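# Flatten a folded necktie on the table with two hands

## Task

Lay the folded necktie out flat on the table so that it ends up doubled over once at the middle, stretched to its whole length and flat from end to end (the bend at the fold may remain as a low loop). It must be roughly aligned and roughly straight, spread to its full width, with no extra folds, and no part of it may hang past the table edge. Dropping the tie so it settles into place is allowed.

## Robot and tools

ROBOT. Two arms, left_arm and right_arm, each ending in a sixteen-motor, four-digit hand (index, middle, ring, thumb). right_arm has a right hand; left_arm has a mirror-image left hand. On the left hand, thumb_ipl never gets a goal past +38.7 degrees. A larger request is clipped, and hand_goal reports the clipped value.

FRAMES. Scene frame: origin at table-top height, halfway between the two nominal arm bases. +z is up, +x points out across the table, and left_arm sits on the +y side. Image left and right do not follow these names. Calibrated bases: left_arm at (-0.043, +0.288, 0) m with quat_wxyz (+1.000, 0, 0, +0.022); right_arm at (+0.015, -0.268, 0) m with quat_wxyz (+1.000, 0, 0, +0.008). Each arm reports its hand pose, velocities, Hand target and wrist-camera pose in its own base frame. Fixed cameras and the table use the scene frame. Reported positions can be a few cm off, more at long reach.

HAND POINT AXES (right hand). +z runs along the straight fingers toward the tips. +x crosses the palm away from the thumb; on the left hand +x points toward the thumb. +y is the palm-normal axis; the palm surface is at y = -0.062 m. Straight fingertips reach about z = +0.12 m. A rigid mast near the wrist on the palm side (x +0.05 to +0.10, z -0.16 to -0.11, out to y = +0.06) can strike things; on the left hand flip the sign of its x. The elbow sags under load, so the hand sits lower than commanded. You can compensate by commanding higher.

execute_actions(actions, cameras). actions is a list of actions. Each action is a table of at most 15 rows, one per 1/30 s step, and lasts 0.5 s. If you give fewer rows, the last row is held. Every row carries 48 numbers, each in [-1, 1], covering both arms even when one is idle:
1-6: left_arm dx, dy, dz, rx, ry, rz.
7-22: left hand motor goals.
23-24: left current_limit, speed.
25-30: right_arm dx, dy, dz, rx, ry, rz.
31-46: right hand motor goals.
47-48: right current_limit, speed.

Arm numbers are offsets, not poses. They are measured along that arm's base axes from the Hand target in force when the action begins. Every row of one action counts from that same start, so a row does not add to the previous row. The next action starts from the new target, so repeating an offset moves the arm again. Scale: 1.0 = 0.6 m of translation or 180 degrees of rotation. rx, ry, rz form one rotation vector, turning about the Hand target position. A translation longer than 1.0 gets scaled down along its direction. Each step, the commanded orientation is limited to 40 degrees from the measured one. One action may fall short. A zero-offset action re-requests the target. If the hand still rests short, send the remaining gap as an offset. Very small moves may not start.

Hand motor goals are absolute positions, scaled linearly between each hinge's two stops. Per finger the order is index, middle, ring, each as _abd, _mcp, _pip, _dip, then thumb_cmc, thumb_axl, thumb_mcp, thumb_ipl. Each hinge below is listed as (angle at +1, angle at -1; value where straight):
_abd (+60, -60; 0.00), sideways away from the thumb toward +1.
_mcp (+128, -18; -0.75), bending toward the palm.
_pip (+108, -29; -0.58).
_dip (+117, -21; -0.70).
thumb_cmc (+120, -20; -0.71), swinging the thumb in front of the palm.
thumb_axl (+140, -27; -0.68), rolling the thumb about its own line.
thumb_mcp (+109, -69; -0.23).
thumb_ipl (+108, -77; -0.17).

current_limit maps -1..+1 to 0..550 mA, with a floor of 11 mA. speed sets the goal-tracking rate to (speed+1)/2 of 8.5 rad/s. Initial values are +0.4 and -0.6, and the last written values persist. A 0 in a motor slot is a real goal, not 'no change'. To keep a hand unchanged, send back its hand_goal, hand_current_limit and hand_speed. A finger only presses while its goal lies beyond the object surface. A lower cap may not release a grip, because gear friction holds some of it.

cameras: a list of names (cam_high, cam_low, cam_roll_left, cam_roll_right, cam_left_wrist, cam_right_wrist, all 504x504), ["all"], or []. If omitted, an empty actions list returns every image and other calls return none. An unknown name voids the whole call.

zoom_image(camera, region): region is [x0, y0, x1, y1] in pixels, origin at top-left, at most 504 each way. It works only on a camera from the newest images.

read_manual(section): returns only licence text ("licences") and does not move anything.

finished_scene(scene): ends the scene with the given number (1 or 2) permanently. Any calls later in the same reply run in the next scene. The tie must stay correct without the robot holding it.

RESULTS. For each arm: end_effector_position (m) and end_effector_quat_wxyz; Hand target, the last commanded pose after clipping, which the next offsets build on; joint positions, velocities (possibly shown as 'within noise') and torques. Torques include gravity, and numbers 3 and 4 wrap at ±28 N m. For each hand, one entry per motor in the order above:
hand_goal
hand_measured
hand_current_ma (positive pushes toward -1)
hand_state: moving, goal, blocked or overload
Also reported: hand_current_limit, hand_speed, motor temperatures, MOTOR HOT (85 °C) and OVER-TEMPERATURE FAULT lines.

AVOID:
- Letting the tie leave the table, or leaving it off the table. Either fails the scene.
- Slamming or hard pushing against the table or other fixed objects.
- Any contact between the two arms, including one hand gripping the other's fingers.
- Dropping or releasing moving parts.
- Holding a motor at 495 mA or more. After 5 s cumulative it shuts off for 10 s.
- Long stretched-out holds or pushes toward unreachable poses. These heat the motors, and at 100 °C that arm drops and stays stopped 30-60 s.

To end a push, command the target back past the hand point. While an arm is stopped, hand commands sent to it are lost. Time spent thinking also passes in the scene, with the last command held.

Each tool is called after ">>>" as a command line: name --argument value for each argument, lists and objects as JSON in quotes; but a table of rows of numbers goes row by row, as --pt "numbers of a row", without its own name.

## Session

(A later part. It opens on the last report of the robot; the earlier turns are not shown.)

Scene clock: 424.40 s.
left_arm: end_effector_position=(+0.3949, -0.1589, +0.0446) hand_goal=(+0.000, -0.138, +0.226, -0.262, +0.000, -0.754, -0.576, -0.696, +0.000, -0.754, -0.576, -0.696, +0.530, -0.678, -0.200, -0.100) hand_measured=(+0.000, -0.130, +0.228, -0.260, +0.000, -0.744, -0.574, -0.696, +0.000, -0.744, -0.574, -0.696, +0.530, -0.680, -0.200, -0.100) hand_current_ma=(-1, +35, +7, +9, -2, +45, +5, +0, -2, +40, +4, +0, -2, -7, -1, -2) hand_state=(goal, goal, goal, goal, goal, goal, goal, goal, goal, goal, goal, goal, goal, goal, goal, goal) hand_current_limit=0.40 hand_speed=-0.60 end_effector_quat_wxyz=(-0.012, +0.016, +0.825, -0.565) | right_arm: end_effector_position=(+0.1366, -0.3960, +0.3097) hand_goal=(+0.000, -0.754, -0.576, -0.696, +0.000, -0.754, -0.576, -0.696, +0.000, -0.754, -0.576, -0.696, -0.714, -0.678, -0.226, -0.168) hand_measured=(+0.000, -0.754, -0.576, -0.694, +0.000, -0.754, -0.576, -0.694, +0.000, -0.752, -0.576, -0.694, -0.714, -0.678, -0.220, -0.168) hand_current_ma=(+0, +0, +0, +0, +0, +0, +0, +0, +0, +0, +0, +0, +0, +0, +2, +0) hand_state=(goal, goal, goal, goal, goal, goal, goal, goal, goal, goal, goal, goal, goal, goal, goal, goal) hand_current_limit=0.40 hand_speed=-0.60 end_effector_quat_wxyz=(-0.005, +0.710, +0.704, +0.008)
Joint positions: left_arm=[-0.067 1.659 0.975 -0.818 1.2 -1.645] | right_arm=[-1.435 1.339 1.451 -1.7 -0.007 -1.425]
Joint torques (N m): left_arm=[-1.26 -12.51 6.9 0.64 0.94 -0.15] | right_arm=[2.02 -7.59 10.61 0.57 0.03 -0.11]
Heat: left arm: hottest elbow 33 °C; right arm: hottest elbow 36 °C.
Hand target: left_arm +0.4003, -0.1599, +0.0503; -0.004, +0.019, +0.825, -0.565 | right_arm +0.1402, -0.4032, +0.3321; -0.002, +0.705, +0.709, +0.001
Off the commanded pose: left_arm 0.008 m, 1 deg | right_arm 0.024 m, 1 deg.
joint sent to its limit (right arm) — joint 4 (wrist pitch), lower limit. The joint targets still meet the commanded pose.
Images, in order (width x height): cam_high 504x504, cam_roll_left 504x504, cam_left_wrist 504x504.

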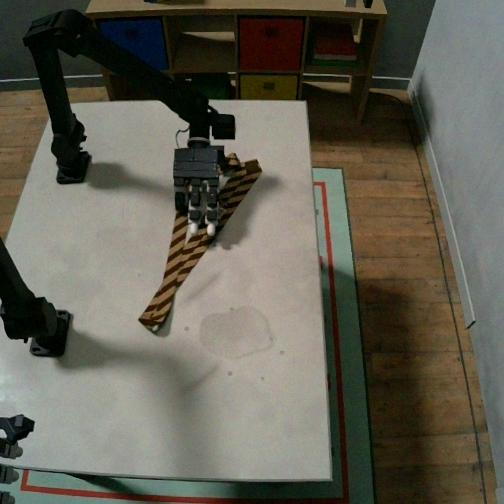

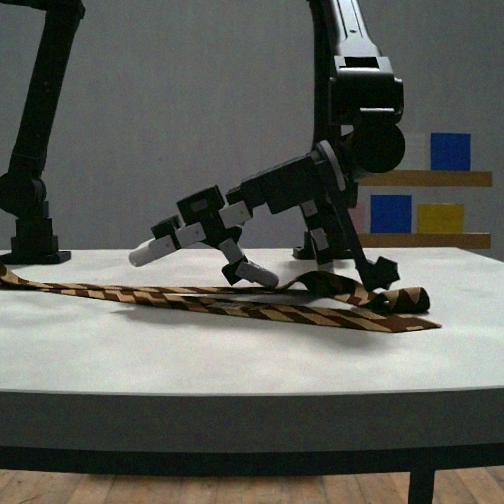

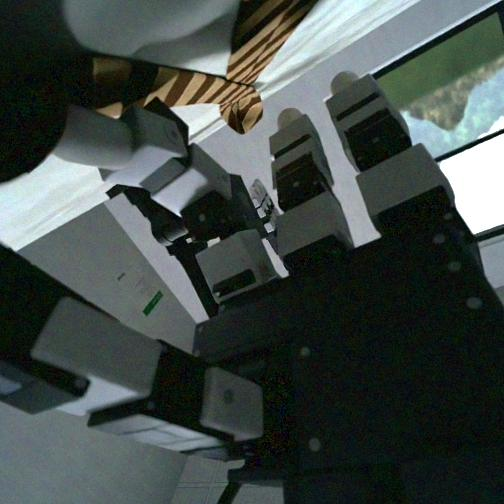

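>>> execute_actions --actions '[[[0,0.0,0.04,0,0,0,0,-0.137,0.226,-0.261,0,-0.754,-0.576,-0.696,0,-0.754,-0.576,-0.696,0.53,-0.678,-0.2,-0.1,0.4,-0.6,0,0,0,0,0,0,0,-0.754,-0.576,-0.696,0,-0.754,-0.576,-0.696,0,-0.754,-0.576,-0.696,-0.714,-0.678,-0.226,-0.168,0.4,-0.6]],[[0.0,-0.06,0,0,0,0,0,-0.137,0.226,-0.261,0,-0.754,-0.576,-0.696,0,-0.754,-0.576,-0.696,0.53,-0.678,-0.2,-0.1,0.4,-0.6,0,0,0,0,0,0,0,-0.754,-0.576,-0.696,0,-0.754,-0.576,-0.696,0,-0.754,-0.576,-0.696,-0.714,-0.678,-0.226,-0.168,0.4,-0.6]],[[0.0,0,-0.038,0,0,0,0,-0.137,0.226,-0.261,0,-0.754,-0.576,-0.696,0,-0.754,-0.576,-0.696,0.53,-0.678,-0.2,-0.1,0.4,-0.6,0,0,0,0,0,0,0,-0.754,-0.576,-0.696,0,-0.754,-0.576,-0.696,0,-0.754,-0.576,-0.696,-0.714,-0.678,-0.226,-0.168,0.4,-0.6]]]' --cameras '["cam_roll_left","cam_high","cam_left_wrist"]'

>>> zoom_image --camera "cam_roll_left" --region '[204, 180, 504, 350]'

>>> zoom_image --camera "cam_high" --region '[130, 120, 270, 260]'

>>> zoom_image --camera "cam_left_wrist" --region '[0, 0, 200, 200]'

Scene clock: 426.73 s.
left_arm: end_effector_position=(+0.3977, -0.1961, +0.0517) hand_goal=(+0.000, -0.138, +0.226, -0.262, +0.000, -0.754, -0.576, -0.696, +0.000, -0.754, -0.576, -0.696, +0.530, -0.678, -0.200, -0.100) hand_measured=(+0.000, -0.132, +0.228, -0.260, +0.000, -0.744, -0.574, -0.696, +0.000, -0.744, -0.574, -0.696, +0.532, -0.680, -0.200, -0.100) hand_current_ma=(-1, +24, +5, +8, -2, +46, +5, +0, -2, +41, +4, +0, +6, -7, -3, -2) hand_state=(goal, goal, goal, goal, goal, goal, goal, goal, goal, goal, goal, goal, goal, goal, goal, goal) hand_current_limit=0.40 hand_speed=-0.60 end_effector_quat_wxyz=(-0.006, +0.022, +0.825, -0.564) | right_arm: end_effector_position=(+0.1366, -0.3960, +0.3097) hand_goal=(+0.000, -0.754, -0.576, -0.696, +0.000, -0.754, -0.576, -0.696, +0.000, -0.754, -0.576, -0.696, -0.714, -0.678, -0.226, -0.168) hand_measured=(+0.000, -0.754, -0.576, -0.694, +0.000, -0.754, -0.576, -0.694, +0.000, -0.752, -0.576, -0.694, -0.714, -0.678, -0.220, -0.168) hand_current_ma=(+0, +0, +0, +0, +0, +0, +0, +0, +0, +0, +0, +0, +0, +0, +2, +0) hand_state=(goal, goal, goal, goal, goal, goal, goal, goal, goal, goal, goal, goal, goal, goal, goal, goal) hand_current_limit=0.40 hand_speed=-0.60 end_effector_quat_wxyz=(-0.005, +0.710, +0.704, +0.008)
Joint positions: left_arm=[-0.154 1.626 0.947 -0.601 1.182 -1.868] | right_arm=[-1.435 1.339 1.451 -1.7 -0.007 -1.425]
Joint torques (N m): left_arm=[-0.91 -11.46 6.74 0.96 0.94 -0.15] | right_arm=[1.32 -7.53 10.37 0.61 0.05 -0.16]
Heat: left arm: hottest elbow 33 °C; right arm: hottest elbow 36 °C.
Hand target: left_arm +0.4004, -0.1960, +0.0517; -0.004, +0.019, +0.825, -0.565 | right_arm +0.1402, -0.4032, +0.3321; -0.002, +0.705, +0.709, +0.001
Off the commanded pose: left_arm 0.003 m, 0 deg | right_arm 0.024 m, 1 deg.
joint sent to its limit (right arm) — joint 4 (wrist pitch), lower limit. The joint targets still meet the commanded pose.
Images, in order (width x height): cam_high 504x504, cam_roll_left 504x504, cam_left_wrist 504x504.

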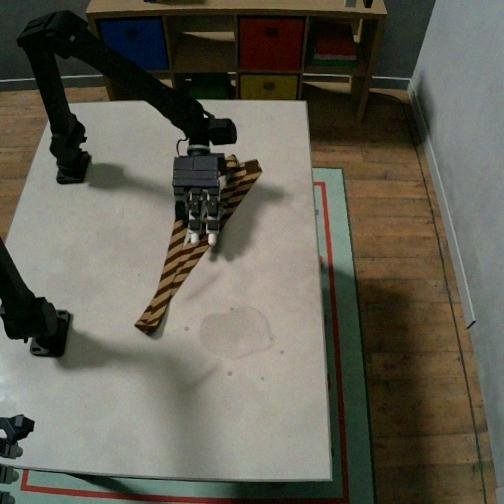

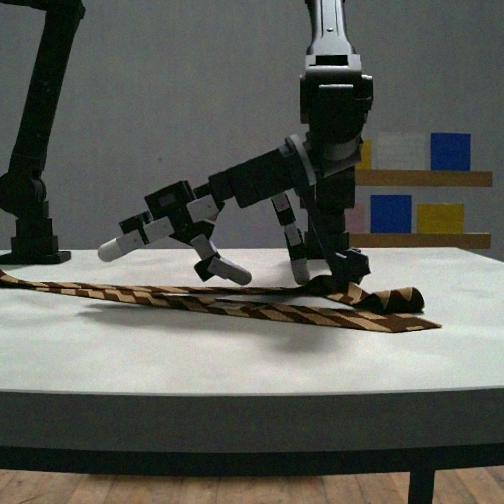

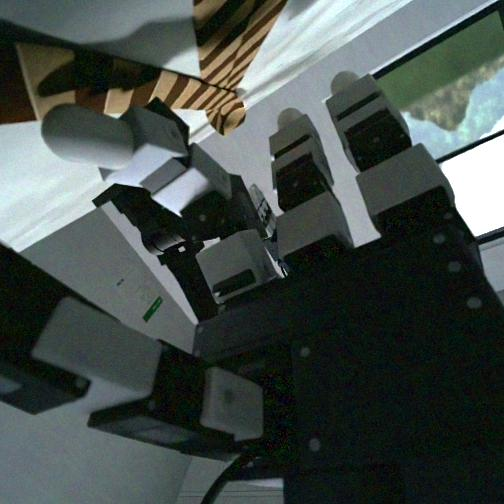

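Scaled by 1.680 from the camera's 504x504 image, which has a finer 720x720 frame.

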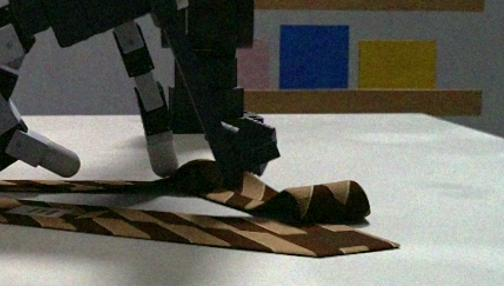

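Scaled by 3.600 from the camera's 504x504 image, which has a finer 720x720 frame.

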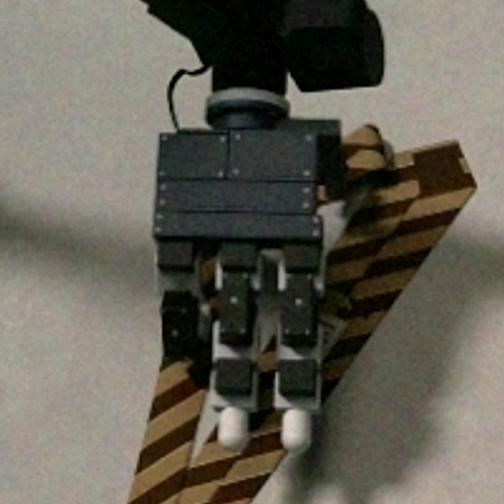

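Scaled by 2.520 from the camera's 504x504 image, which has a finer 720x720 frame.

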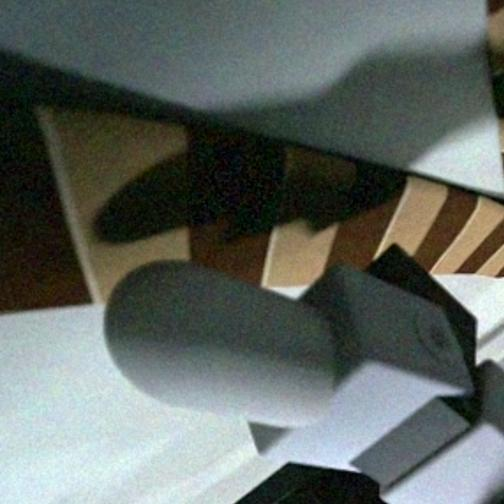

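>>> execute_actions --actions '[[[0,0,-0.01,0,0,0,0,-0.137,0.226,-0.261,0,-0.754,-0.576,-0.696,0,-0.754,-0.576,-0.696,0.53,-0.678,-0.2,-0.1,0.4,-0.6,0,0,0,0,0,0,0,-0.754,-0.576,-0.696,0,-0.754,-0.576,-0.696,0,-0.754,-0.576,-0.696,-0.714,-0.678,-0.226,-0.168,0.4,-0.6]],[[0,0,-0.006,0,0,0,0,0,0.12,-0.3,0,-0.754,-0.576,-0.696,0,-0.754,-0.576,-0.696,0.53,-0.678,0.05,0.05,0.4,-0.6,0,0,0,0,0,0,0,-0.754,-0.576,-0.696,0,-0.754,-0.576,-0.696,0,-0.754,-0.576,-0.696,-0.714,-0.678,-0.226,-0.168,0.4,-0.6]],[[0,0,-0.015,0,0,0,0,0.25,-0.06,-0.38,0,-0.754,-0.576,-0.696,0,-0.754,-0.576,-0.696,0.53,-0.678,0.1,0.1,0.4,-0.6,0,0,0,0,0,0,0,-0.754,-0.576,-0.696,0,-0.754,-0.576,-0.696,0,-0.754,-0.576,-0.696,-0.714,-0.678,-0.226,-0.168,0.4,-0.6]],[[0,0,0,0,0,0,0,0.45,-0.05,-0.35,0,-0.754,-0.576,-0.696,0,-0.754,-0.576,-0.696,0.53,-0.678,0.1,0.1,0.5,-0.6,0,0,0,0,0,0,0,-0.754,-0.576,-0.696,0,-0.754,-0.576,-0.696,0,-0.754,-0.576,-0.696,-0.714,-0.678,-0.226,-0.168,0.4,-0.6]],[[0,0,0.08,0,0,0,0,0.45,-0.05,-0.35,0,-0.754,-0.576,-0.696,0,-0.754,-0.576,-0.696,0.53,-0.678,0.1,0.1,0.5,-0.6,0,0,0,0,0,0,0,-0.754,-0.576,-0.696,0,-0.754,-0.576,-0.696,0,-0.754,-0.576,-0.696,-0.714,-0.678,-0.226,-0.168,0.4,-0.6]]]' --cameras '["cam_roll_left","cam_high"]'

>>> zoom_image --camera "cam_roll_left" --region '[154, 180, 454, 350]'

Scene clock: 430.13 s.
left_arm: end_effector_position=(+0.3852, -0.1946, +0.0686) hand_goal=(+0.000, +0.450, -0.050, -0.350, +0.000, -0.754, -0.576, -0.696, +0.000, -0.754, -0.576, -0.696, +0.530, -0.678, +0.100, +0.100) hand_measured=(+0.004, +0.102, -0.072, -0.354, +0.000, -0.744, -0.574, -0.696, +0.000, -0.744, -0.574, -0.696, +0.528, -0.680, +0.002, +0.066) hand_current_ma=(+15, -413, -91, -17, -2, +47, +5, +0, -2, +42, +4, +0, -9, -9, -412, -198) hand_state=(goal, blocked, blocked, goal, goal, goal, goal, goal, goal, goal, goal, goal, goal, goal, blocked, blocked) hand_current_limit=0.50 hand_speed=-0.60 end_effector_quat_wxyz=(-0.021, +0.006, +0.826, -0.563) | right_arm: end_effector_position=(+0.1366, -0.3960, +0.3097) hand_goal=(+0.000, -0.754, -0.576, -0.696, +0.000, -0.754, -0.576, -0.696, +0.000, -0.754, -0.576, -0.696, -0.714, -0.678, -0.226, -0.168) hand_measured=(+0.000, -0.754, -0.576, -0.694, +0.000, -0.754, -0.576, -0.694, +0.000, -0.752, -0.576, -0.694, -0.714, -0.678, -0.220, -0.168) hand_current_ma=(+0, +0, +0, +0, +0, +0, +0, +0, +0, +0, +0, +0, +0, +0, +2, +0) hand_state=(goal, goal, goal, goal, goal, goal, goal, goal, goal, goal, goal, goal, goal, goal, goal, goal) hand_current_limit=0.40 hand_speed=-0.60 end_effector_quat_wxyz=(-0.005, +0.710, +0.704, +0.008)
Joint positions: left_arm=[-0.154 1.582 0.946 -0.662 1.182 -1.894] | right_arm=[-1.435 1.339 1.451 -1.7 -0.007 -1.425]
Joint torques (N m): left_arm=[-0.97 -11.75 9.42 0.25 0.94 0.03] | right_arm=[1.61 -7.41 10.47 0.38 -0.01 -0.19]
Heat: left arm: hottest elbow 33 °C; right arm: hottest elbow 37 °C.
Hand target: left_arm +0.4003, -0.1960, +0.0811; -0.004, +0.019, +0.825, -0.565 | right_arm +0.1402, -0.4032, +0.3321; -0.002, +0.705, +0.709, +0.001
Off the commanded pose: left_arm 0.019 m, 2 deg | right_arm 0.024 m, 1 deg.
joint sent to its limit (right arm) — joint 4 (wrist pitch), lower limit. The joint targets still meet the commanded pose.
Images, in order (width x height): cam_high 504x504, cam_roll_left 504x504.

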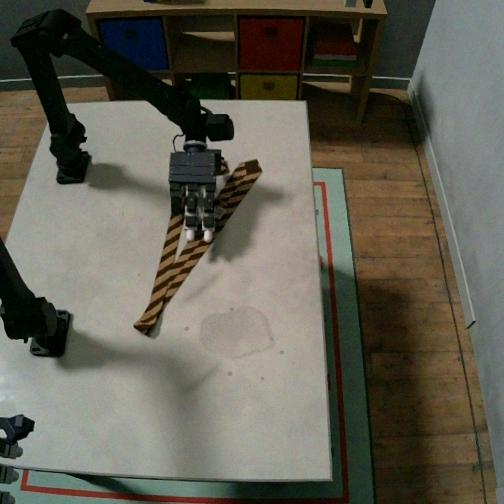

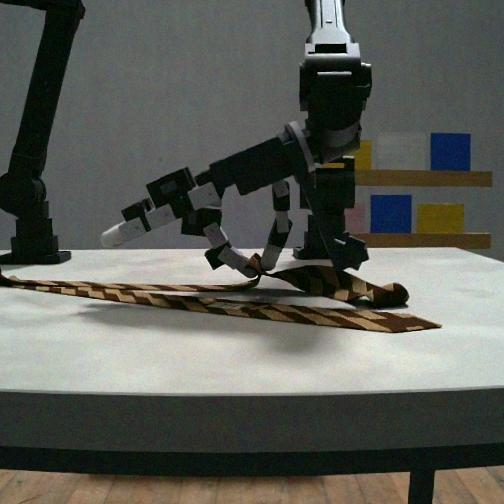

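Scaled by 1.680 from the camera's 504x504 image, which has a finer 720x720 frame.

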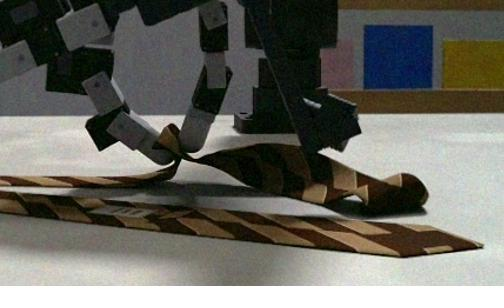

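>>> execute_actions --actions '[[[0.05,0,0.16,0,0,0,0,0.45,-0.05,-0.35,0,-0.754,-0.576,-0.696,0,-0.754,-0.576,-0.696,0.53,-0.678,0.1,0.1,0.5,-0.6,0,0,0,0,0,0,0,-0.754,-0.576,-0.696,0,-0.754,-0.576,-0.696,0,-0.754,-0.576,-0.696,-0.714,-0.678,-0.226,-0.168,0.4,-0.6]],[[0.05,0,0.16,0,0,0,0,0.45,-0.05,-0.35,0,-0.754,-0.576,-0.696,0,-0.754,-0.576,-0.696,0.53,-0.678,0.1,0.1,0.5,-0.6,0,0,0,0,0,0,0,-0.754,-0.576,-0.696,0,-0.754,-0.576,-0.696,0,-0.754,-0.576,-0.696,-0.714,-0.678,-0.226,-0.168,0.4,-0.6]],[[0.1,0,0.16,0,0,0,0,0.45,-0.05,-0.35,0,-0.754,-0.576,-0.696,0,-0.754,-0.576,-0.696,0.53,-0.678,0.1,0.1,0.5,-0.6,0,0,0,0,0,0,0,-0.754,-0.576,-0.696,0,-0.754,-0.576,-0.696,0,-0.754,-0.576,-0.696,-0.714,-0.678,-0.226,-0.168,0.4,-0.6]],[[0.04,0,0.16,0,0,0,0,0.45,-0.05,-0.35,0,-0.754,-0.576,-0.696,0,-0.754,-0.576,-0.696,0.53,-0.678,0.1,0.1,0.5,-0.6,0,0,0,0,0,0,0,-0.754,-0.576,-0.696,0,-0.754,-0.576,-0.696,0,-0.754,-0.576,-0.696,-0.714,-0.678,-0.226,-0.168,0.4,-0.6]]]' --cameras '["cam_roll_left","cam_high","cam_low"]'

>>> zoom_image --camera "cam_low" --region '[180, 60, 380, 290]'

Scene clock: 433.87 s.
left_arm: end_effector_position=(+0.5437, -0.2024, +0.4507) hand_goal=(+0.000, +0.450, -0.050, -0.350, +0.000, -0.754, -0.576, -0.696, +0.000, -0.754, -0.576, -0.696, +0.530, -0.678, +0.100, +0.100) hand_measured=(-0.002, +0.102, -0.076, -0.356, -0.002, -0.736, -0.574, -0.696, -0.002, -0.738, -0.574, -0.696, +0.532, -0.680, +0.008, +0.066) hand_current_ma=(-3, -413, -108, -26, -3, +83, +8, +0, -3, +73, +10, +0, +6, -7, -412, -198) hand_state=(goal, blocked, blocked, goal, goal, goal, goal, goal, goal, goal, goal, goal, goal, goal, blocked, blocked) hand_current_limit=0.50 hand_speed=-0.60 end_effector_quat_wxyz=(+0.018, +0.000, +0.818, -0.575) | right_arm: end_effector_position=(+0.1366, -0.3960, +0.3097) hand_goal=(+0.000, -0.754, -0.576, -0.696, +0.000, -0.754, -0.576, -0.696, +0.000, -0.754, -0.576, -0.696, -0.714, -0.678, -0.226, -0.168) hand_measured=(+0.000, -0.754, -0.576, -0.694, +0.000, -0.754, -0.576, -0.694, +0.000, -0.752, -0.576, -0.694, -0.714, -0.678, -0.220, -0.168) hand_current_ma=(+0, +0, +0, +0, +0, +0, +0, +0, +0, +0, +0, +0, +0, +0, +2, +0) hand_state=(goal, goal, goal, goal, goal, goal, goal, goal, goal, goal, goal, goal, goal, goal, goal, goal) hand_current_limit=0.40 hand_speed=-0.60 end_effector_quat_wxyz=(-0.005, +0.710, +0.704, +0.008)
Joint positions: left_arm=[-0.119 1.881 2.396 -1.688 1.195 -1.962] | right_arm=[-1.435 1.339 1.451 -1.7 -0.007 -1.425]
Joint torques (N m): left_arm=[-0.32 -17.08 10.73 0.44 0.93 -0.15] | right_arm=[2.02 -7.24 10.71 0.55 0.04 -0.13]
Heat: left arm: hottest elbow 33 °C; right arm: hottest elbow 37 °C.
Hand target: left_arm +0.5442, -0.1959, +0.4651; -0.004, +0.019, +0.825, -0.565 | right_arm +0.1402, -0.4032, +0.3321; -0.002, +0.705, +0.709, +0.001
Off the commanded pose: left_arm 0.016 m, 4 deg | right_arm 0.024 m, 1 deg.
joint sent to its limit (left arm) — joint 4 (wrist pitch), lower limit. The joint targets are off in orientation, not in position.
joint sent to its limit (right arm) — joint 4 (wrist pitch), lower limit. The joint targets still meet the commanded pose.
Images, in order (width x height): cam_high 504x504, cam_low 504x504, cam_roll_left 504x504.

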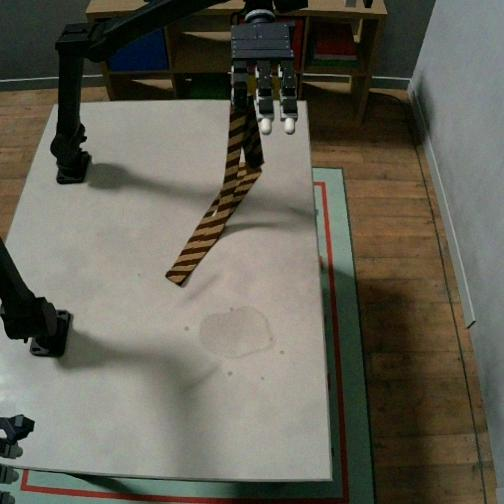

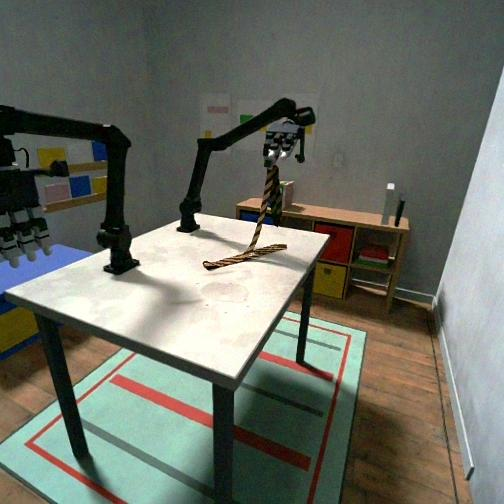

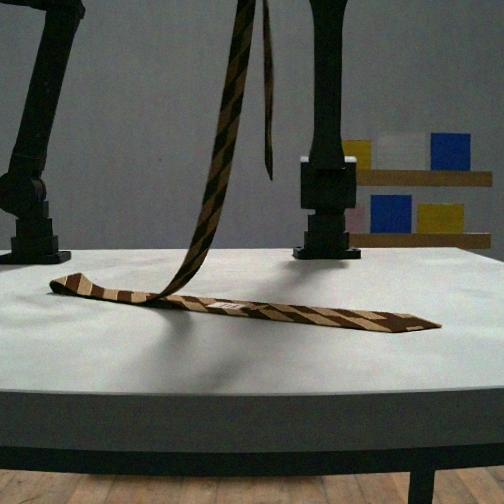

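Scaled by 2.191 from the camera's 504x504 image, which has a finer 720x720 frame.

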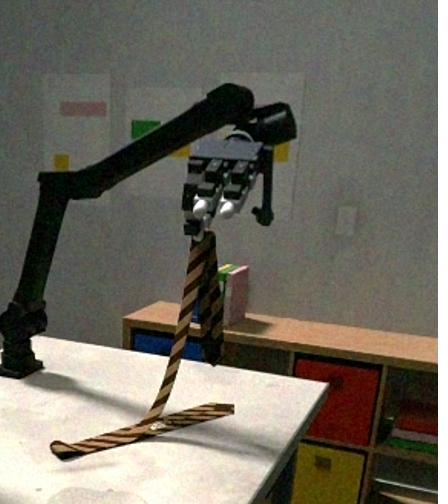

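>>> execute_actions --actions '[[[0.133,0.243,-0.133,0,0,0,0,0.45,-0.05,-0.35,0,-0.754,-0.576,-0.696,0,-0.754,-0.576,-0.696,0.53,-0.678,0.1,0.1,0.5,-0.6,0,0,0,0,0,0,0,-0.754,-0.576,-0.696,0,-0.754,-0.576,-0.696,0,-0.754,-0.576,-0.696,-0.714,-0.678,-0.226,-0.168,0.4,-0.6]],[[0,0,-0.06,0,0,0,0,0.45,-0.05,-0.35,0,-0.754,-0.576,-0.696,0,-0.754,-0.576,-0.696,0.53,-0.678,0.1,0.1,0.5,-0.6,0,0,0,0,0,0,0,-0.754,-0.576,-0.696,0,-0.754,-0.576,-0.696,0,-0.754,-0.576,-0.696,-0.714,-0.678,-0.226,-0.168,0.4,-0.6]]]' --cameras '["cam_roll_left","cam_high","cam_low"]'

>>> zoom_image --camera "cam_low" --region '[180, 60, 380, 290]'

>>> zoom_image --camera "cam_high" --region '[200, 60, 330, 190]'

Scene clock: 435.83 s.
left_arm: end_effector_position=(+0.6263, -0.0562, +0.3369) hand_goal=(+0.000, +0.450, -0.050, -0.350, +0.000, -0.754, -0.576, -0.696, +0.000, -0.754, -0.576, -0.696, +0.530, -0.678, +0.100, +0.100) hand_measured=(-0.002, +0.102, -0.076, -0.356, -0.002, -0.742, -0.574, -0.696, -0.002, -0.744, -0.574, -0.696, +0.532, -0.680, +0.010, +0.066) hand_current_ma=(-7, -413, -112, -26, -4, +49, +7, +0, -4, +43, +9, +0, +9, -7, -413, -198) hand_state=(goal, blocked, blocked, goal, goal, goal, goal, goal, goal, goal, goal, goal, goal, goal, blocked, blocked) hand_current_limit=0.50 hand_speed=-0.60 end_effector_quat_wxyz=(+0.074, -0.045, +0.820, -0.565) | right_arm: end_effector_position=(+0.1366, -0.3960, +0.3097) hand_goal=(+0.000, -0.754, -0.576, -0.696, +0.000, -0.754, -0.576, -0.696, +0.000, -0.754, -0.576, -0.696, -0.714, -0.678, -0.226, -0.168) hand_measured=(+0.000, -0.754, -0.576, -0.694, +0.000, -0.754, -0.576, -0.694, +0.000, -0.752, -0.576, -0.694, -0.714, -0.678, -0.220, -0.168) hand_current_ma=(+0, +0, +0, +0, +0, +0, +0, +0, +0, +0, +0, +0, +0, +0, +2, +0) hand_state=(goal, goal, goal, goal, goal, goal, goal, goal, goal, goal, goal, goal, goal, goal, goal, goal) hand_current_limit=0.40 hand_speed=-0.60 end_effector_quat_wxyz=(-0.005, +0.710, +0.704, +0.008)
Joint positions: left_arm=[0.125 2.008 2.292 -1.692 1.209 -1.668] | right_arm=[-1.435 1.339 1.451 -1.7 -0.007 -1.425]
Joint torques (N m): left_arm=[-0.38 -20.78 8.51 0.29 0.95 0.07] | right_arm=[2.02 -7.06 10.29 0.58 0.1 -0.17]
Heat: left arm: hottest elbow 33 °C; right arm: hottest elbow 37 °C.
Hand target: left_arm +0.6240, -0.0502, +0.3493; -0.004, +0.019, +0.825, -0.565 | right_arm +0.1402, -0.4032, +0.3321; -0.002, +0.705, +0.709, +0.001
Off the commanded pose: left_arm 0.014 m, 12 deg | right_arm 0.024 m, 1 deg.
joint sent to its limit (left arm) — joint 4 (wrist pitch), lower limit. The joint targets are off in orientation, not in position.
joint sent to its limit (right arm) — joint 4 (wrist pitch), lower limit. The joint targets still meet the commanded pose.
Images, in order (width x height): cam_high 504x504, cam_low 504x504, cam_roll_left 504x504.

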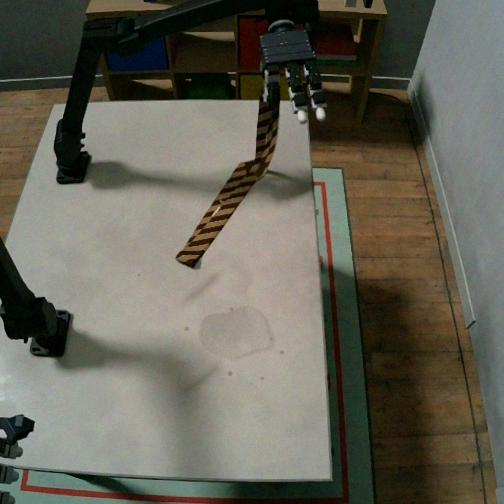

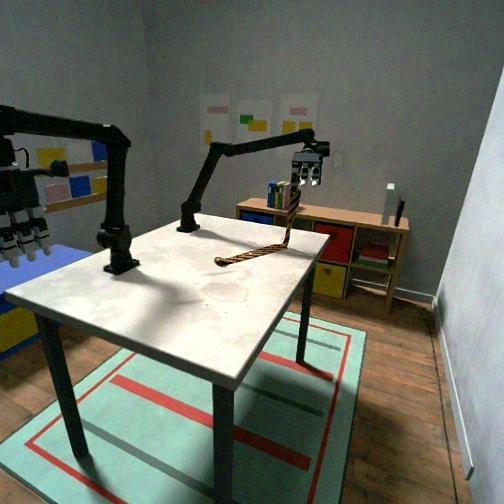

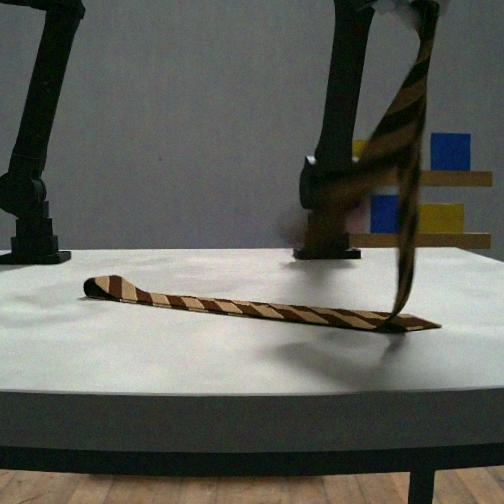

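Scaled by 2.191 from the camera's 504x504 image, which has a finer 720x720 frame.

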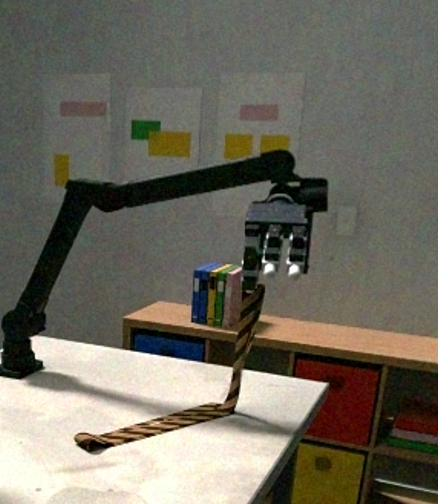

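Scaled by 3.877 from the camera's 504x504 image, which has a finer 720x720 frame.

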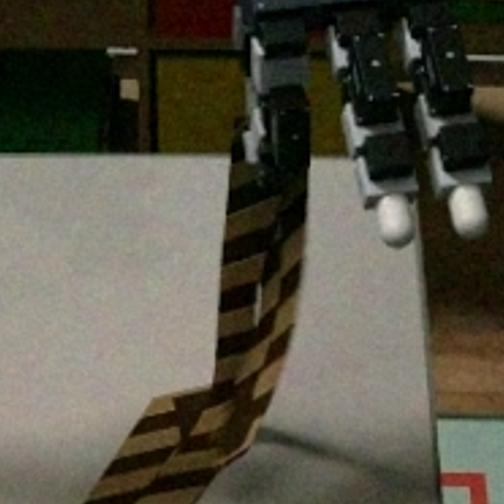

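>>> execute_actions --actions '[]' --cameras '["cam_roll_left","cam_low","cam_high"]'

>>> zoom_image --camera "cam_roll_left" --region '[354, 0, 504, 350]'

>>> zoom_image --camera "cam_low" --region '[250, 130, 350, 270]'

Scene clock: 436.17 s.
left_arm: end_effector_position=(+0.6263, -0.0562, +0.3369) hand_goal=(+0.000, +0.450, -0.050, -0.350, +0.000, -0.754, -0.576, -0.696, +0.000, -0.754, -0.576, -0.696, +0.530, -0.678, +0.100, +0.100) hand_measured=(-0.002, +0.102, -0.076, -0.356, -0.002, -0.742, -0.574, -0.696, -0.002, -0.744, -0.574, -0.696, +0.532, -0.680, +0.010, +0.066) hand_current_ma=(-7, -413, -112, -26, -4, +49, +7, +0, -4, +43, +9, +0, +8, -7, -413, -198) hand_state=(goal, blocked, blocked, goal, goal, goal, goal, goal, goal, goal, goal, goal, goal, goal, blocked, blocked) hand_current_limit=0.50 hand_speed=-0.60 end_effector_quat_wxyz=(+0.075, -0.045, +0.820, -0.565) | right_arm: end_effector_position=(+0.1366, -0.3960, +0.3097) hand_goal=(+0.000, -0.754, -0.576, -0.696, +0.000, -0.754, -0.576, -0.696, +0.000, -0.754, -0.576, -0.696, -0.714, -0.678, -0.226, -0.168) hand_measured=(+0.000, -0.754, -0.576, -0.694, +0.000, -0.754, -0.576, -0.694, +0.000, -0.752, -0.576, -0.694, -0.714, -0.678, -0.220, -0.168) hand_current_ma=(+0, +0, +0, +0, +0, +0, +0, +0, +0, +0, +0, +0, +0, +0, +2, +0) hand_state=(goal, goal, goal, goal, goal, goal, goal, goal, goal, goal, goal, goal, goal, goal, goal, goal) hand_current_limit=0.40 hand_speed=-0.60 end_effector_quat_wxyz=(-0.005, +0.710, +0.704, +0.008)
Joint positions: left_arm=[0.125 2.008 2.292 -1.692 1.209 -1.667] | right_arm=[-1.435 1.339 1.451 -1.7 -0.007 -1.425]
Joint velocities: within noise
Joint torques (N m): left_arm=[-0.44 -20.78 8.5 0.32 0.95 0.05] | right_arm=[2.08 -7.94 10.65 0.44 0.01 -0.23]
Motor temperatures (°C): left_arm=[23 26 33 21 25 19] | right_arm=[25 24 37 19 22 22]
Heat: left arm: hottest elbow 33 °C; right arm: hottest elbow 37 °C.
Hand target: left_arm +0.6239, -0.0502, +0.3493; -0.004, +0.019, +0.825, -0.565 | right_arm +0.1402, -0.4032, +0.3321; -0.002, +0.705, +0.709, +0.001
Off the commanded pose: left_arm 0.014 m, 12 deg | right_arm 0.024 m, 1 deg.
Images, in order (width x height): cam_high 504x504, cam_low 504x504, cam_roll_left 504x504.

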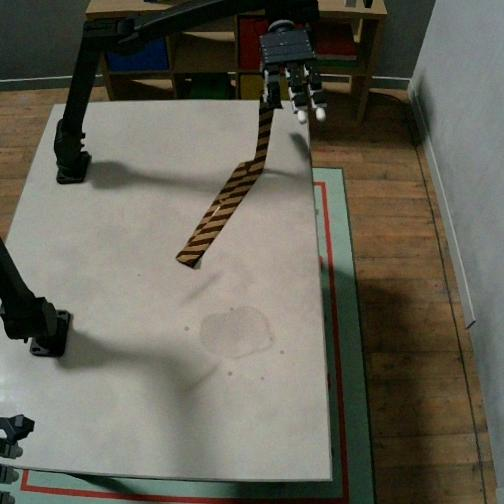

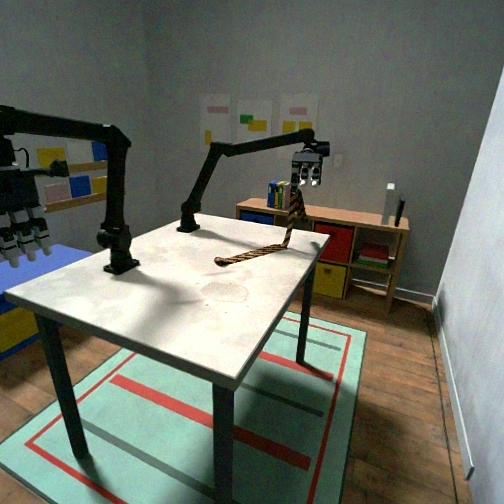

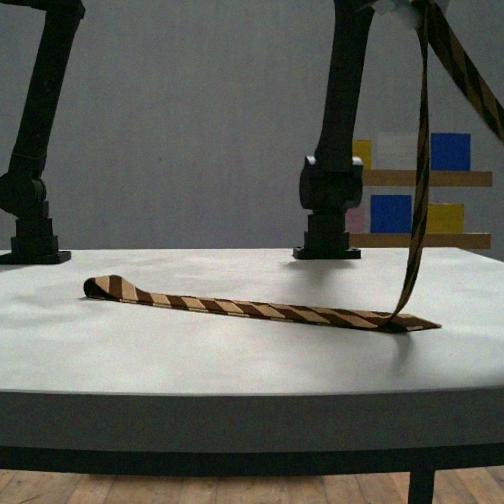

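Scaled by 1.440 from the camera's 504x504 image, which has a finer 720x720 frame.

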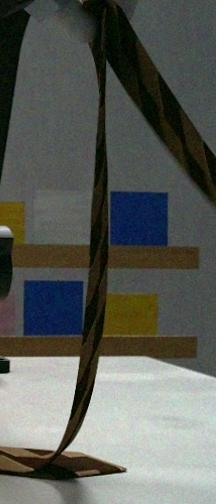

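Scaled by 3.600 from the camera's 504x504 image, which has a finer 720x720 frame.

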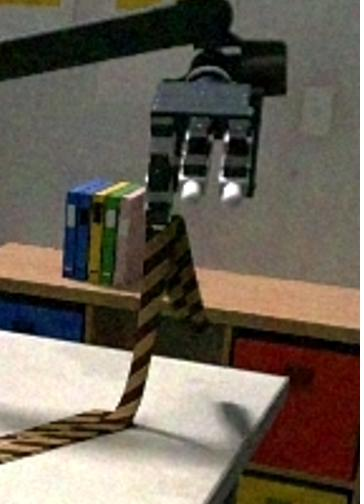

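>>> execute_actions --actions '[]' --cameras '["cam_left_wrist"]'

>>> zoom_image --camera "cam_left_wrist" --region '[0, 0, 504, 504]'

Scene clock: 436.53 s.
left_arm: end_effector_position=(+0.6263, -0.0562, +0.3369) hand_goal=(+0.000, +0.450, -0.050, -0.350, +0.000, -0.754, -0.576, -0.696, +0.000, -0.754, -0.576, -0.696, +0.530, -0.678, +0.100, +0.100) hand_measured=(-0.002, +0.102, -0.076, -0.356, -0.002, -0.742, -0.574, -0.696, -0.002, -0.744, -0.574, -0.696, +0.532, -0.680, +0.010, +0.066) hand_current_ma=(-7, -412, -112, -26, -4, +49, +7, +0, -4, +43, +9, +0, +8, -7, -413, -198) hand_state=(goal, blocked, blocked, goal, goal, goal, goal, goal, goal, goal, goal, goal, goal, goal, blocked, blocked) hand_current_limit=0.50 hand_speed=-0.60 end_effector_quat_wxyz=(+0.075, -0.044, +0.820, -0.565) | right_arm: end_effector_position=(+0.1366, -0.3960, +0.3097) hand_goal=(+0.000, -0.754, -0.576, -0.696, +0.000, -0.754, -0.576, -0.696, +0.000, -0.754, -0.576, -0.696, -0.714, -0.678, -0.226, -0.168) hand_measured=(+0.000, -0.754, -0.576, -0.694, +0.000, -0.754, -0.576, -0.694, +0.000, -0.752, -0.576, -0.694, -0.714, -0.678, -0.220, -0.168) hand_current_ma=(+0, +0, +0, +0, +0, +0, +0, +0, +0, +0, +0, +0, +0, +0, +2, +0) hand_state=(goal, goal, goal, goal, goal, goal, goal, goal, goal, goal, goal, goal, goal, goal, goal, goal) hand_current_limit=0.40 hand_speed=-0.60 end_effector_quat_wxyz=(-0.005, +0.710, +0.704, +0.008)
Joint positions: left_arm=[0.125 2.008 2.292 -1.692 1.209 -1.667] | right_arm=[-1.435 1.339 1.451 -1.7 -0.007 -1.425]
Joint velocities: within noise
Joint torques (N m): left_arm=[-0.44 -20.72 8.47 0.27 0.96 0.06] | right_arm=[1.38 -6.53 10.4 0.42 0 -0.15]
Motor temperatures (°C): left_arm=[23 26 33 21 25 19] | right_arm=[25 24 37 19 22 22]
Heat: left arm: hottest elbow 33 °C; right arm: hottest elbow 37 °C.
Hand target: left_arm +0.6240, -0.0502, +0.3493; -0.004, +0.019, +0.825, -0.565 | right_arm +0.1402, -0.4032, +0.3321; -0.002, +0.705, +0.709, +0.001
Off the commanded pose: left_arm 0.014 m, 12 deg | right_arm 0.024 m, 1 deg.
Images, in order (width x height): cam_left_wrist 504x504.

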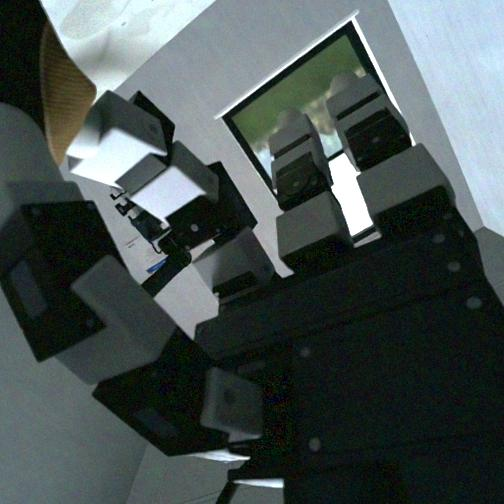

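Scaled by 1.000.

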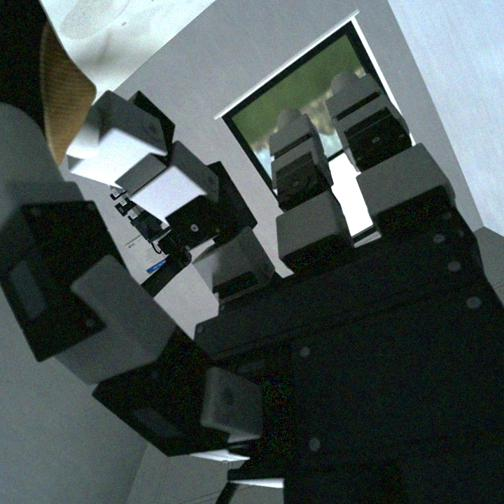

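>>> execute_actions --actions '[[[-0.07,-0.13,-0.1,0,0,0,0,0.45,-0.05,-0.35,0,-0.754,-0.576,-0.696,0,-0.754,-0.576,-0.696,0.53,-0.678,0.1,0.1,0.5,-0.6,0,0,0,0,0,0,0,-0.754,-0.576,-0.696,0,-0.754,-0.576,-0.696,0,-0.754,-0.576,-0.696,-0.714,-0.678,-0.226,-0.168,0.4,-0.6]],[[-0.07,-0.13,-0.12,0,0,0,0,0.45,-0.05,-0.35,0,-0.754,-0.576,-0.696,0,-0.754,-0.576,-0.696,0.53,-0.678,0.1,0.1,0.5,-0.6,0,0,0,0,0,0,0,-0.754,-0.576,-0.696,0,-0.754,-0.576,-0.696,0,-0.754,-0.576,-0.696,-0.714,-0.678,-0.226,-0.168,0.4,-0.6]]]' --cameras '["cam_roll_left","cam_high","cam_low"]'

>>> zoom_image --camera "cam_roll_left" --region '[254, 100, 504, 350]'

>>> zoom_image --camera "cam_high" --region '[170, 60, 320, 210]'

Scene clock: 439.37 s.
left_arm: end_effector_position=(+0.5355, -0.2118, +0.2085) hand_goal=(+0.000, +0.450, -0.050, -0.350, +0.000, -0.754, -0.576, -0.696, +0.000, -0.754, -0.576, -0.696, +0.530, -0.678, +0.100, +0.100) hand_measured=(+0.000, +0.102, -0.076, -0.356, +0.002, -0.744, -0.574, -0.696, +0.002, -0.746, -0.574, -0.696, +0.534, -0.678, +0.010, +0.066) hand_current_ma=(+1, -413, -113, -26, +4, +42, +7, +0, +4, +37, +7, +0, +19, -4, -413, -198) hand_state=(goal, blocked, blocked, goal, goal, goal, goal, goal, goal, goal, goal, goal, goal, goal, blocked, blocked) hand_current_limit=0.50 hand_speed=-0.60 end_effector_quat_wxyz=(-0.016, +0.022, +0.825, -0.564) | right_arm: end_effector_position=(+0.1366, -0.3960, +0.3097) hand_goal=(+0.000, -0.754, -0.576, -0.696, +0.000, -0.754, -0.576, -0.696, +0.000, -0.754, -0.576, -0.696, -0.714, -0.678, -0.226, -0.168) hand_measured=(+0.000, -0.754, -0.576, -0.694, +0.000, -0.754, -0.576, -0.694, +0.000, -0.752, -0.576, -0.694, -0.714, -0.678, -0.220, -0.168) hand_current_ma=(+0, +0, +0, +0, +0, +0, +0, +0, +0, +0, +0, +0, +0, +0, +2, +0) hand_state=(goal, goal, goal, goal, goal, goal, goal, goal, goal, goal, goal, goal, goal, goal, goal, goal) hand_current_limit=0.40 hand_speed=-0.60 end_effector_quat_wxyz=(-0.005, +0.710, +0.704, +0.008)
Joint positions: left_arm=[-0.144 1.811 1.655 -1.193 1.189 -1.811] | right_arm=[-1.435 1.339 1.451 -1.7 -0.007 -1.425]
Joint torques (N m): left_arm=[-0.26 -17.73 8.69 0.81 0.94 -0.14] | right_arm=[2.2 -7.59 10.56 0.75 0.03 -0.12]
Heat: left arm: hottest elbow 33 °C; right arm: hottest elbow 37 °C.
Hand target: left_arm +0.5400, -0.2061, +0.2174; -0.004, +0.019, +0.825, -0.565 | right_arm +0.1402, -0.4032, +0.3321; -0.002, +0.705, +0.709, +0.001
Off the commanded pose: left_arm 0.011 m, 1 deg | right_arm 0.024 m, 1 deg.
joint sent to its limit (right arm) — joint 4 (wrist pitch), lower limit. The joint targets still meet the commanded pose.
Images, in order (width x height): cam_high 504x504, cam_low 504x504, cam_roll_left 504x504.

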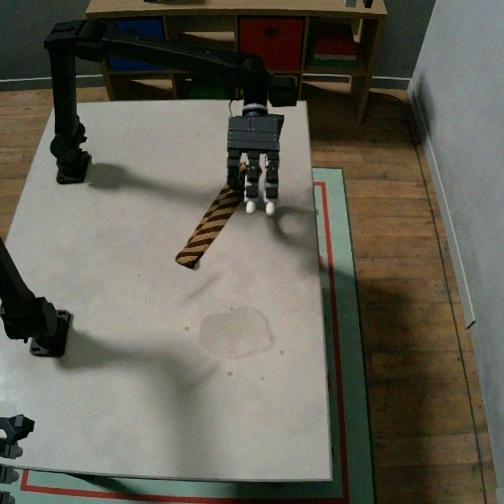

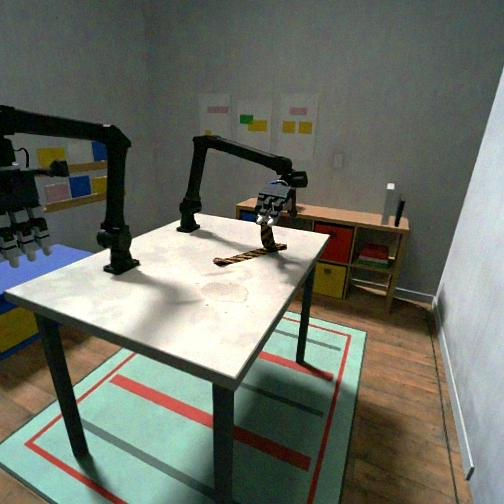

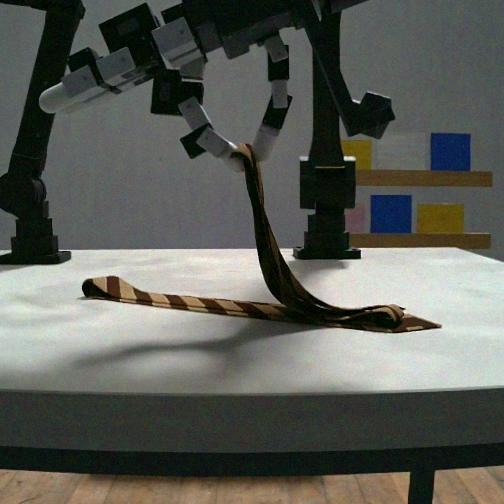

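Scaled by 2.016 from the camera's 504x504 image, which has a finer 720x720 frame.

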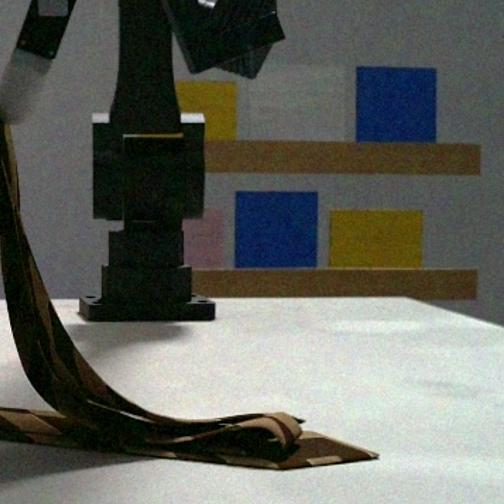

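Scaled by 3.360 from the camera's 504x504 image, which has a finer 720x720 frame.

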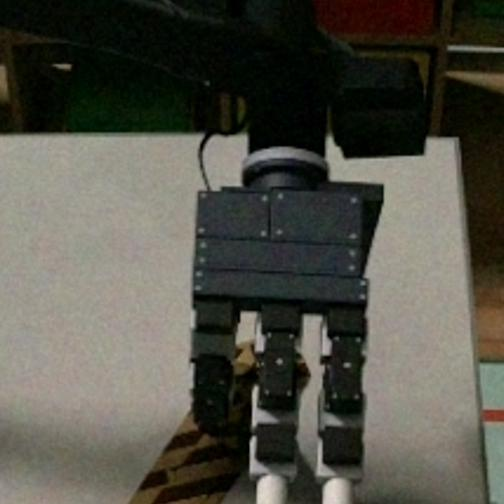

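>>> execute_actions --actions '[[[-0.07,-0.13,-0.1,0,0,0,0,0.45,-0.05,-0.35,0,-0.754,-0.576,-0.696,0,-0.754,-0.576,-0.696,0.53,-0.678,0.1,0.1,0.5,-0.6,0,0,0,0,0,0,0,-0.754,-0.576,-0.696,0,-0.754,-0.576,-0.696,0,-0.754,-0.576,-0.696,-0.714,-0.678,-0.226,-0.168,0.4,-0.6]],[[-0.05,-0.1,-0.13,0,0,0,0,0.45,-0.05,-0.35,0,-0.754,-0.576,-0.696,0,-0.754,-0.576,-0.696,0.53,-0.678,0.1,0.1,0.5,-0.6,0,0,0,0,0,0,0,-0.754,-0.576,-0.696,0,-0.754,-0.576,-0.696,0,-0.754,-0.576,-0.696,-0.714,-0.678,-0.226,-0.168,0.4,-0.6]]]' --cameras '["cam_roll_left","cam_high","cam_low"]'

>>> zoom_image --camera "cam_roll_left" --region '[54, 150, 474, 350]'

>>> zoom_image --camera "cam_high" --region '[150, 120, 310, 280]'

Scene clock: 440.93 s.
left_arm: end_effector_position=(+0.4563, -0.3453, +0.0641) hand_goal=(+0.000, +0.450, -0.050, -0.350, +0.000, -0.754, -0.576, -0.696, +0.000, -0.754, -0.576, -0.696, +0.530, -0.678, +0.100, +0.100) hand_measured=(-0.002, +0.102, -0.078, -0.356, +0.000, -0.744, -0.574, -0.696, +0.000, -0.746, -0.574, -0.696, +0.534, -0.678, +0.010, +0.066) hand_current_ma=(-4, -413, -117, -27, +1, +43, +7, +0, +2, +38, +7, +0, +15, -3, -413, -198) hand_state=(goal, blocked, blocked, goal, goal, goal, goal, goal, goal, goal, goal, goal, goal, goal, blocked, blocked) hand_current_limit=0.50 hand_speed=-0.60 end_effector_quat_wxyz=(-0.059, +0.083, +0.833, -0.543) | right_arm: end_effector_position=(+0.1366, -0.3960, +0.3097) hand_goal=(+0.000, -0.754, -0.576, -0.696, +0.000, -0.754, -0.576, -0.696, +0.000, -0.754, -0.576, -0.696, -0.714, -0.678, -0.226, -0.168) hand_measured=(+0.000, -0.754, -0.576, -0.694, +0.000, -0.754, -0.576, -0.694, +0.000, -0.752, -0.576, -0.694, -0.714, -0.678, -0.220, -0.168) hand_current_ma=(+0, +0, +0, +0, +0, +0, +0, +0, +0, +0, +0, +0, +0, +0, +2, +0) hand_state=(goal, goal, goal, goal, goal, goal, goal, goal, goal, goal, goal, goal, goal, goal, goal, goal) hand_current_limit=0.40 hand_speed=-0.60 end_effector_quat_wxyz=(-0.005, +0.710, +0.704, +0.008)
Joint positions: left_arm=[-0.424 1.857 1.317 -0.577 1.106 -2.08] | right_arm=[-1.435 1.339 1.451 -1.7 -0.007 -1.425]
Joint torques (N m): left_arm=[-0.03 -18.08 8.49 1.2 0.88 -0.15] | right_arm=[1.2 -7.06 10.54 0.55 0.07 -0.18]
Heat: left arm: hottest elbow 33 °C; right arm: hottest elbow 37 °C.
Hand target: left_arm +0.4680, -0.3441, +0.0792; -0.004, +0.019, +0.825, -0.565 | right_arm +0.1402, -0.4032, +0.3321; -0.002, +0.705, +0.709, +0.001
Off the commanded pose: left_arm 0.019 m, 10 deg | right_arm 0.024 m, 1 deg.
joint sent to its limit (left arm) — joint 6 (wrist roll), lower limit. The joint targets are off in orientation, not in position.
joint sent to its limit (right arm) — joint 4 (wrist pitch), lower limit. The joint targets still meet the commanded pose.
Images, in order (width x height): cam_high 504x504, cam_low 504x504, cam_roll_left 504x504.

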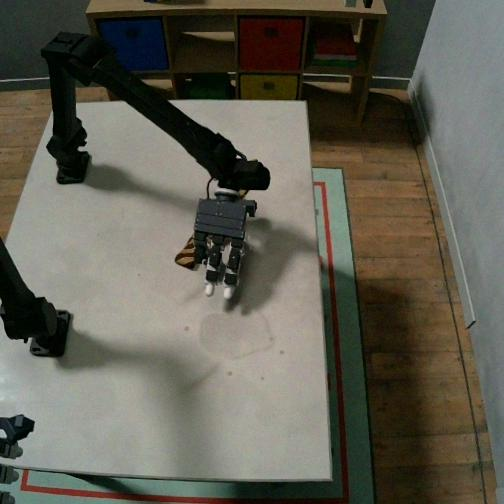

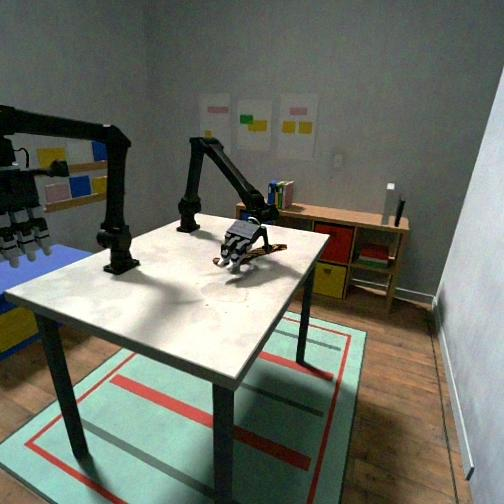

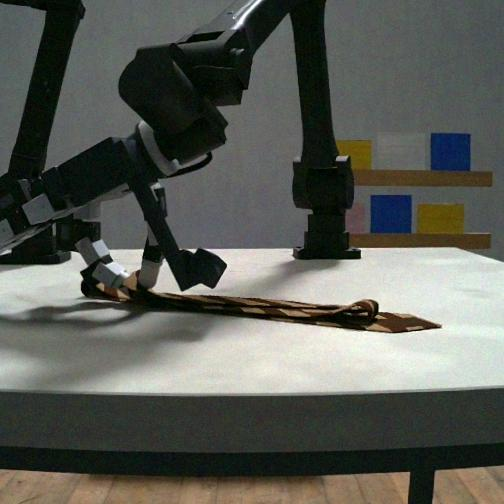

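Scaled by 1.200 from the camera's 504x504 image, which has a finer 720x720 frame.

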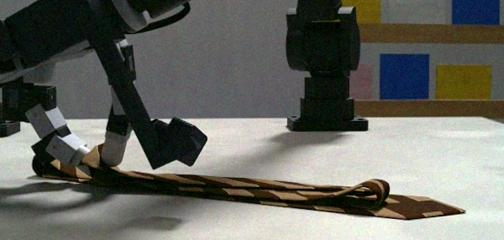

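Scaled by 3.150 from the camera's 504x504 image, which has a finer 720x720 frame.

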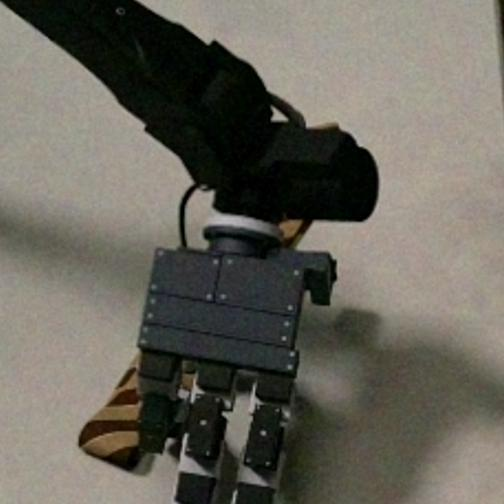

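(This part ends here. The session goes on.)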